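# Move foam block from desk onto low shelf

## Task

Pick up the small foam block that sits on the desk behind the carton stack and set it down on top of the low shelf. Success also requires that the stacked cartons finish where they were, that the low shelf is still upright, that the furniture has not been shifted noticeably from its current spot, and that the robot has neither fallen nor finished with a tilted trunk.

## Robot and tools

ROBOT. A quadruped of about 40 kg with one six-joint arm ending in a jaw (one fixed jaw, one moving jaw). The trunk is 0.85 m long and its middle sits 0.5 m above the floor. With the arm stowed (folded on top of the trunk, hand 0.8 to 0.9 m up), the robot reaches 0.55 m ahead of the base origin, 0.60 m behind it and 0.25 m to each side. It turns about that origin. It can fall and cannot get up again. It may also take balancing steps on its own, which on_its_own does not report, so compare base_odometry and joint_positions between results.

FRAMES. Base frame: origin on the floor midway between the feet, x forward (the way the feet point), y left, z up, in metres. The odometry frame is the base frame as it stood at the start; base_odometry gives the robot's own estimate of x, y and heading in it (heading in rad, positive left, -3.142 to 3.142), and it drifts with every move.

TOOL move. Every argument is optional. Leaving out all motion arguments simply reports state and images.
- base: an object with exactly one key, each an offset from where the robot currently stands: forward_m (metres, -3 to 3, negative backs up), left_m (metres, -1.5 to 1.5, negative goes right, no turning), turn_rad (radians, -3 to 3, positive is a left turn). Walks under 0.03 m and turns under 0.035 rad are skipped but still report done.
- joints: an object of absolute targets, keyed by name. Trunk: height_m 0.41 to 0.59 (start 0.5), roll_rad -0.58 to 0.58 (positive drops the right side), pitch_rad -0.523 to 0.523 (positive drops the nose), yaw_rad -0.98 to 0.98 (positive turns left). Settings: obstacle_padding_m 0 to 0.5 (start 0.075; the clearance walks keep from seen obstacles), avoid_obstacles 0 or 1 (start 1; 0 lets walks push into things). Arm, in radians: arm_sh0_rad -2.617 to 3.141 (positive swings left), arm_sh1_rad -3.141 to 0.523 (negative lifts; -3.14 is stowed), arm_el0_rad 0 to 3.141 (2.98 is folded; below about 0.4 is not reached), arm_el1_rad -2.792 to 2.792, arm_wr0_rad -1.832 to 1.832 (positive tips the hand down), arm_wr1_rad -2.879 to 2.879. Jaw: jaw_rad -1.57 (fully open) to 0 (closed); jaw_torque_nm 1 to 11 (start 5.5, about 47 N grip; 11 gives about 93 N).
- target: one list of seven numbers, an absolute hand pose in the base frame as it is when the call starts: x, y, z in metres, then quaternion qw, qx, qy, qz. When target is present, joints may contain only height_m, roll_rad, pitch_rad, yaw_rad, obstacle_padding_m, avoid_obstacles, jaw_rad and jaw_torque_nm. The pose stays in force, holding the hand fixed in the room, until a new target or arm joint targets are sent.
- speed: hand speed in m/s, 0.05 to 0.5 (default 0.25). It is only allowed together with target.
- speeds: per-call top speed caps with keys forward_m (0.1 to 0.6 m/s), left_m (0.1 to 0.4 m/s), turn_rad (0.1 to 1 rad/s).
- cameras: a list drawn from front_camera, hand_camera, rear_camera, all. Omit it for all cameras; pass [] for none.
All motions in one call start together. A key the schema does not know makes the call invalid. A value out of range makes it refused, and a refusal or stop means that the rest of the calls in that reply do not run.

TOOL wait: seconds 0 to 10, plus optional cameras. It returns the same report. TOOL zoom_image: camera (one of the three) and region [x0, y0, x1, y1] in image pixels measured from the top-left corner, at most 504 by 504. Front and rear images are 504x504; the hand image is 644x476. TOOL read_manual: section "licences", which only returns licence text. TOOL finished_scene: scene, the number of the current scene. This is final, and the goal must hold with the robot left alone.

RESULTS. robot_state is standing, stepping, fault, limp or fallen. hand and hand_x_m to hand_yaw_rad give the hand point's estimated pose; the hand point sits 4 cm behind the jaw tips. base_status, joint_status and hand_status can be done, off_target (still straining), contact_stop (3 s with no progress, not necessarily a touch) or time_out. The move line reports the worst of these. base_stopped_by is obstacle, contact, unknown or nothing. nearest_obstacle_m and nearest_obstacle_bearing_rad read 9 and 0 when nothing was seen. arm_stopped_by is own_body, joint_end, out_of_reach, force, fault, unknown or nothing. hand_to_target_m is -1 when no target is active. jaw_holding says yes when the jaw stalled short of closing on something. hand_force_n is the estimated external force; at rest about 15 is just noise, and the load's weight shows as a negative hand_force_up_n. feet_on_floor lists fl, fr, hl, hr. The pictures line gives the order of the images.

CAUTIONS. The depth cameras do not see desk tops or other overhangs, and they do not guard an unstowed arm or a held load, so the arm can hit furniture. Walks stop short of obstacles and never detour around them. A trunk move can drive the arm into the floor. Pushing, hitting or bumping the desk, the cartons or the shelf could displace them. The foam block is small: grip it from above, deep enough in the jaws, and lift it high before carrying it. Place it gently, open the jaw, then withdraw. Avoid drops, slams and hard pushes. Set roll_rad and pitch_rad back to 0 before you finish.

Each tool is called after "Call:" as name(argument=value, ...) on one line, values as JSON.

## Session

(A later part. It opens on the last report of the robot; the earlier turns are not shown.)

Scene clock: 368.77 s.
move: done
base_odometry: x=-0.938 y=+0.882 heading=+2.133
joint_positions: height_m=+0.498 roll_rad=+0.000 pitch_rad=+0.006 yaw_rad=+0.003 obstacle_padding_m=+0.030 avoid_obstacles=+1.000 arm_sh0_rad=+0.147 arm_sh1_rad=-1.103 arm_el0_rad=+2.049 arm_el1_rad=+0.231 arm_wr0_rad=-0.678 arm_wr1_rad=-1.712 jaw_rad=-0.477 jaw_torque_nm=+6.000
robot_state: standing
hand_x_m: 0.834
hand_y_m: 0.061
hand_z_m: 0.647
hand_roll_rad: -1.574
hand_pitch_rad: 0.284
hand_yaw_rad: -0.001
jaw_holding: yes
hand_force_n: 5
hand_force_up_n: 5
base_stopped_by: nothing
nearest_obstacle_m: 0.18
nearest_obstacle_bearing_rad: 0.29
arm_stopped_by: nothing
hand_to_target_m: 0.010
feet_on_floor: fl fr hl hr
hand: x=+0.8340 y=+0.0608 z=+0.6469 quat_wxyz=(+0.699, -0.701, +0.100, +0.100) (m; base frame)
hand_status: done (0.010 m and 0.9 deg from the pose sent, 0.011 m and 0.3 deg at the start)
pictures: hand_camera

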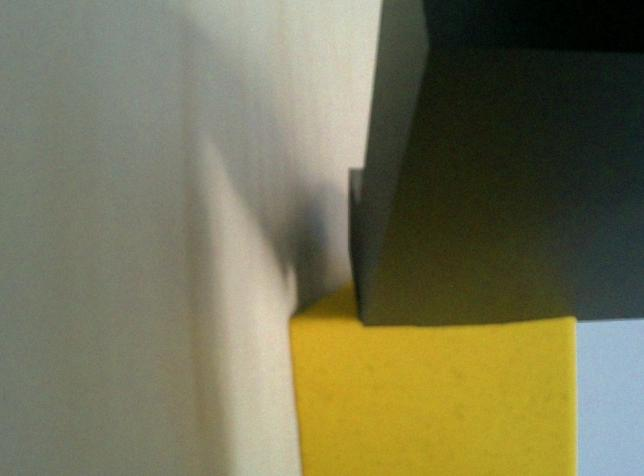

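Contact. Relax the push slightly and release.

Call:
move(target=[0.835, 0.06, 0.645, 0.6992, -0.6992, 0.1056, 0.1056], speed=0.05, cameras=[])

Call:
move(joints={"jaw_rad": -0.6}, cameras=[])

Call:
move(joints={"jaw_rad": -1.1}, cameras=["hand_camera"])

Call:
move(target=[0.79, 0.057, 0.65, 0.6992, -0.6992, 0.1056, 0.1056], speed=0.07, cameras=["hand_camera"])

Call:
move(target=[0.68, 0.055, 0.71, 0.6992, -0.6992, 0.1056, 0.1056], speed=0.15, cameras=["hand_camera", "front_camera"])

Scene clock: 373.80 s.
move: done
base_odometry: x=-0.938 y=+0.882 heading=+2.133
joint_positions: height_m=+0.499 roll_rad=-0.001 pitch_rad=+0.006 yaw_rad=+0.003 obstacle_padding_m=+0.030 avoid_obstacles=+1.000 arm_sh0_rad=+0.147 arm_sh1_rad=-1.105 arm_el0_rad=+2.050 arm_el1_rad=+0.230 arm_wr0_rad=-0.672 arm_wr1_rad=-1.711 jaw_rad=-0.477 jaw_torque_nm=+6.000
robot_state: standing
hand_x_m: 0.834
hand_y_m: 0.061
hand_z_m: 0.647
hand_roll_rad: -1.573
hand_pitch_rad: 0.289
hand_yaw_rad: 0.001
jaw_holding: yes
hand_force_n: 3
hand_force_up_n: 0
base_stopped_by: nothing
nearest_obstacle_m: 0.18
nearest_obstacle_bearing_rad: 0.29
arm_stopped_by: nothing
hand_to_target_m: 0.002
feet_on_floor: fl fr hl hr
hand: x=+0.8340 y=+0.0609 z=+0.6470 quat_wxyz=(+0.699, -0.701, +0.101, +0.102) (m; base frame)
hand_status: done (0.002 m and 0.6 deg from the pose sent, 0.002 m and 0.9 deg at the start)
pictures: none

Scene clock: 374.80 s.
move: done
base_odometry: x=-0.938 y=+0.882 heading=+2.133
joint_positions: height_m=+0.499 roll_rad=-0.001 pitch_rad=+0.006 yaw_rad=+0.002 obstacle_padding_m=+0.030 avoid_obstacles=+1.000 arm_sh0_rad=+0.147 arm_sh1_rad=-1.105 arm_el0_rad=+2.049 arm_el1_rad=+0.230 arm_wr0_rad=-0.662 arm_wr1_rad=-1.711 jaw_rad=-0.599 jaw_torque_nm=+6.000
joint_status: all done
robot_state: standing
hand_x_m: 0.834
hand_y_m: 0.060
hand_z_m: 0.645
hand_roll_rad: -1.573
hand_pitch_rad: 0.299
hand_yaw_rad: 0.001
jaw_holding: no
hand_force_n: 2
hand_force_up_n: -1
base_stopped_by: nothing
nearest_obstacle_m: 0.18
nearest_obstacle_bearing_rad: 0.29
arm_stopped_by: nothing
hand_to_target_m: 0.001
feet_on_floor: fl fr hl hr
hand: x=+0.8337 y=+0.0604 z=+0.6449 quat_wxyz=(+0.698, -0.700, +0.105, +0.106) (m; base frame)
pictures: none

Scene clock: 375.87 s.
move: done
base_odometry: x=-0.938 y=+0.882 heading=+2.133
joint_positions: height_m=+0.498 roll_rad=-0.001 pitch_rad=+0.006 yaw_rad=+0.002 obstacle_padding_m=+0.030 avoid_obstacles=+1.000 arm_sh0_rad=+0.147 arm_sh1_rad=-1.105 arm_el0_rad=+2.049 arm_el1_rad=+0.230 arm_wr0_rad=-0.662 arm_wr1_rad=-1.711 jaw_rad=-1.099 jaw_torque_nm=+6.000
joint_status: all done
robot_state: standing
hand_x_m: 0.834
hand_y_m: 0.060
hand_z_m: 0.645
hand_roll_rad: -1.573
hand_pitch_rad: 0.299
hand_yaw_rad: 0.001
jaw_holding: no
hand_force_n: 2
hand_force_up_n: -1
base_stopped_by: nothing
nearest_obstacle_m: 0.18
nearest_obstacle_bearing_rad: 0.29
arm_stopped_by: nothing
hand_to_target_m: 0.001
feet_on_floor: fl fr hl hr
hand: x=+0.8340 y=+0.0604 z=+0.6447 quat_wxyz=(+0.698, -0.700, +0.105, +0.106) (m; base frame)
pictures: hand_camera

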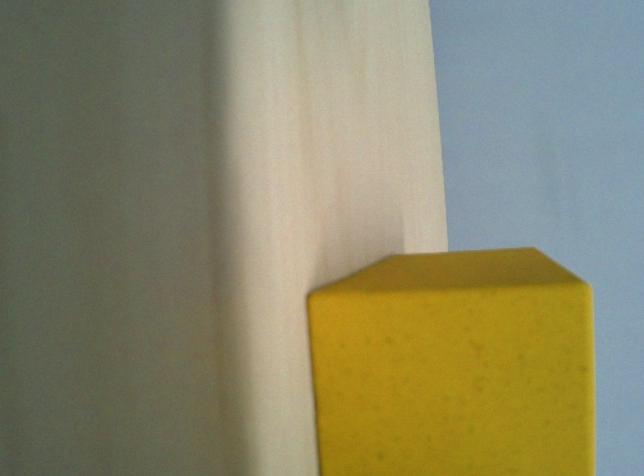

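Scene clock: 377.00 s.
move: done
base_odometry: x=-0.938 y=+0.882 heading=+2.133
joint_positions: height_m=+0.499 roll_rad=-0.001 pitch_rad=+0.006 yaw_rad=+0.003 obstacle_padding_m=+0.030 avoid_obstacles=+1.000 arm_sh0_rad=+0.151 arm_sh1_rad=-1.204 arm_el0_rad=+2.183 arm_el1_rad=+0.230 arm_wr0_rad=-0.691 arm_wr1_rad=-1.711 jaw_rad=-1.100 jaw_torque_nm=+6.000
robot_state: standing
hand_x_m: 0.797
hand_y_m: 0.057
hand_z_m: 0.647
hand_roll_rad: -1.579
hand_pitch_rad: 0.304
hand_yaw_rad: 0.000
jaw_holding: no
hand_force_n: 6
hand_force_up_n: -2
base_stopped_by: nothing
nearest_obstacle_m: 0.18
nearest_obstacle_bearing_rad: 0.29
arm_stopped_by: nothing
hand_to_target_m: 0.007
feet_on_floor: fl fr hl hr
hand: x=+0.7971 y=+0.0566 z=+0.6475 quat_wxyz=(+0.696, -0.702, +0.107, +0.108) (m; base frame)
hand_status: done (0.007 m and 0.5 deg from the pose sent, 0.044 m and 0.2 deg at the start)
pictures: hand_camera

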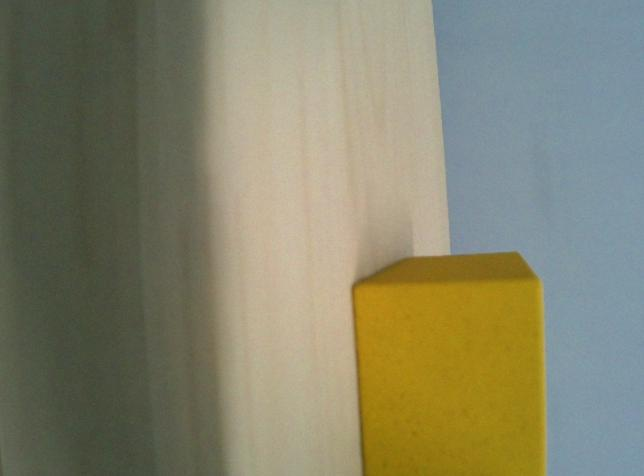

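Scene clock: 378.97 s.
move: done
base_odometry: x=-0.939 y=+0.882 heading=+2.133
joint_positions: height_m=+0.499 roll_rad=-0.001 pitch_rad=+0.007 yaw_rad=+0.003 obstacle_padding_m=+0.030 avoid_obstacles=+1.000 arm_sh0_rad=+0.206 arm_sh1_rad=-1.696 arm_el0_rad=+2.544 arm_el1_rad=+0.380 arm_wr0_rad=-0.578 arm_wr1_rad=-1.826 jaw_rad=-1.100 jaw_torque_nm=+6.000
robot_state: standing
hand_x_m: 0.686
hand_y_m: 0.054
hand_z_m: 0.707
hand_roll_rad: -1.569
hand_pitch_rad: 0.304
hand_yaw_rad: -0.005
jaw_holding: no
hand_force_n: 5
hand_force_up_n: -1
base_stopped_by: nothing
nearest_obstacle_m: 0.18
nearest_obstacle_bearing_rad: 0.29
arm_stopped_by: nothing
hand_to_target_m: 0.008
feet_on_floor: fl fr hl hr
hand: x=+0.6865 y=+0.0536 z=+0.7074 quat_wxyz=(+0.700, -0.698, +0.109, +0.105) (m; base frame)
hand_status: done (0.008 m and 0.4 deg from the pose sent, 0.133 m and 0.5 deg at the start)
pictures: front_camera, hand_camera

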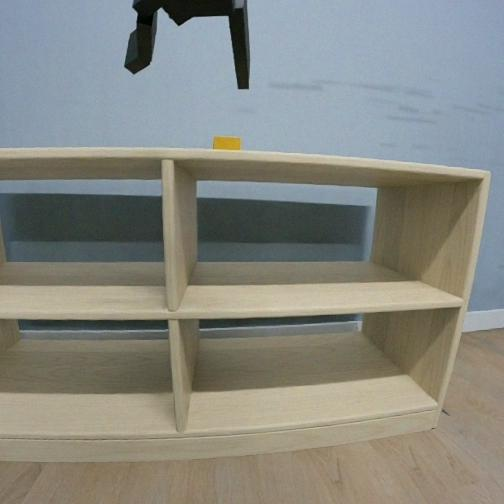

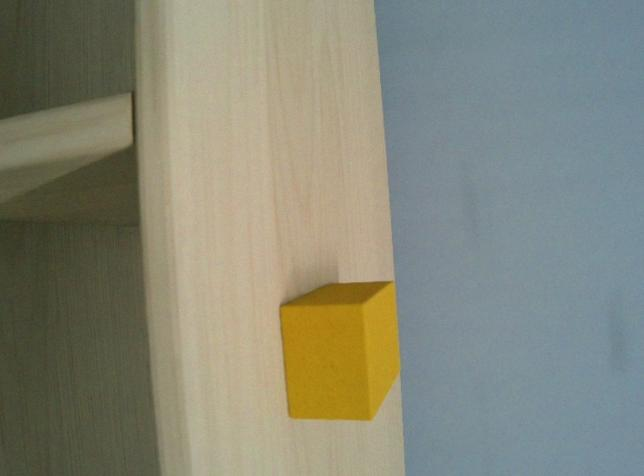

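Call:
finished_scene(scene=3)

The scene is finished: the task was done.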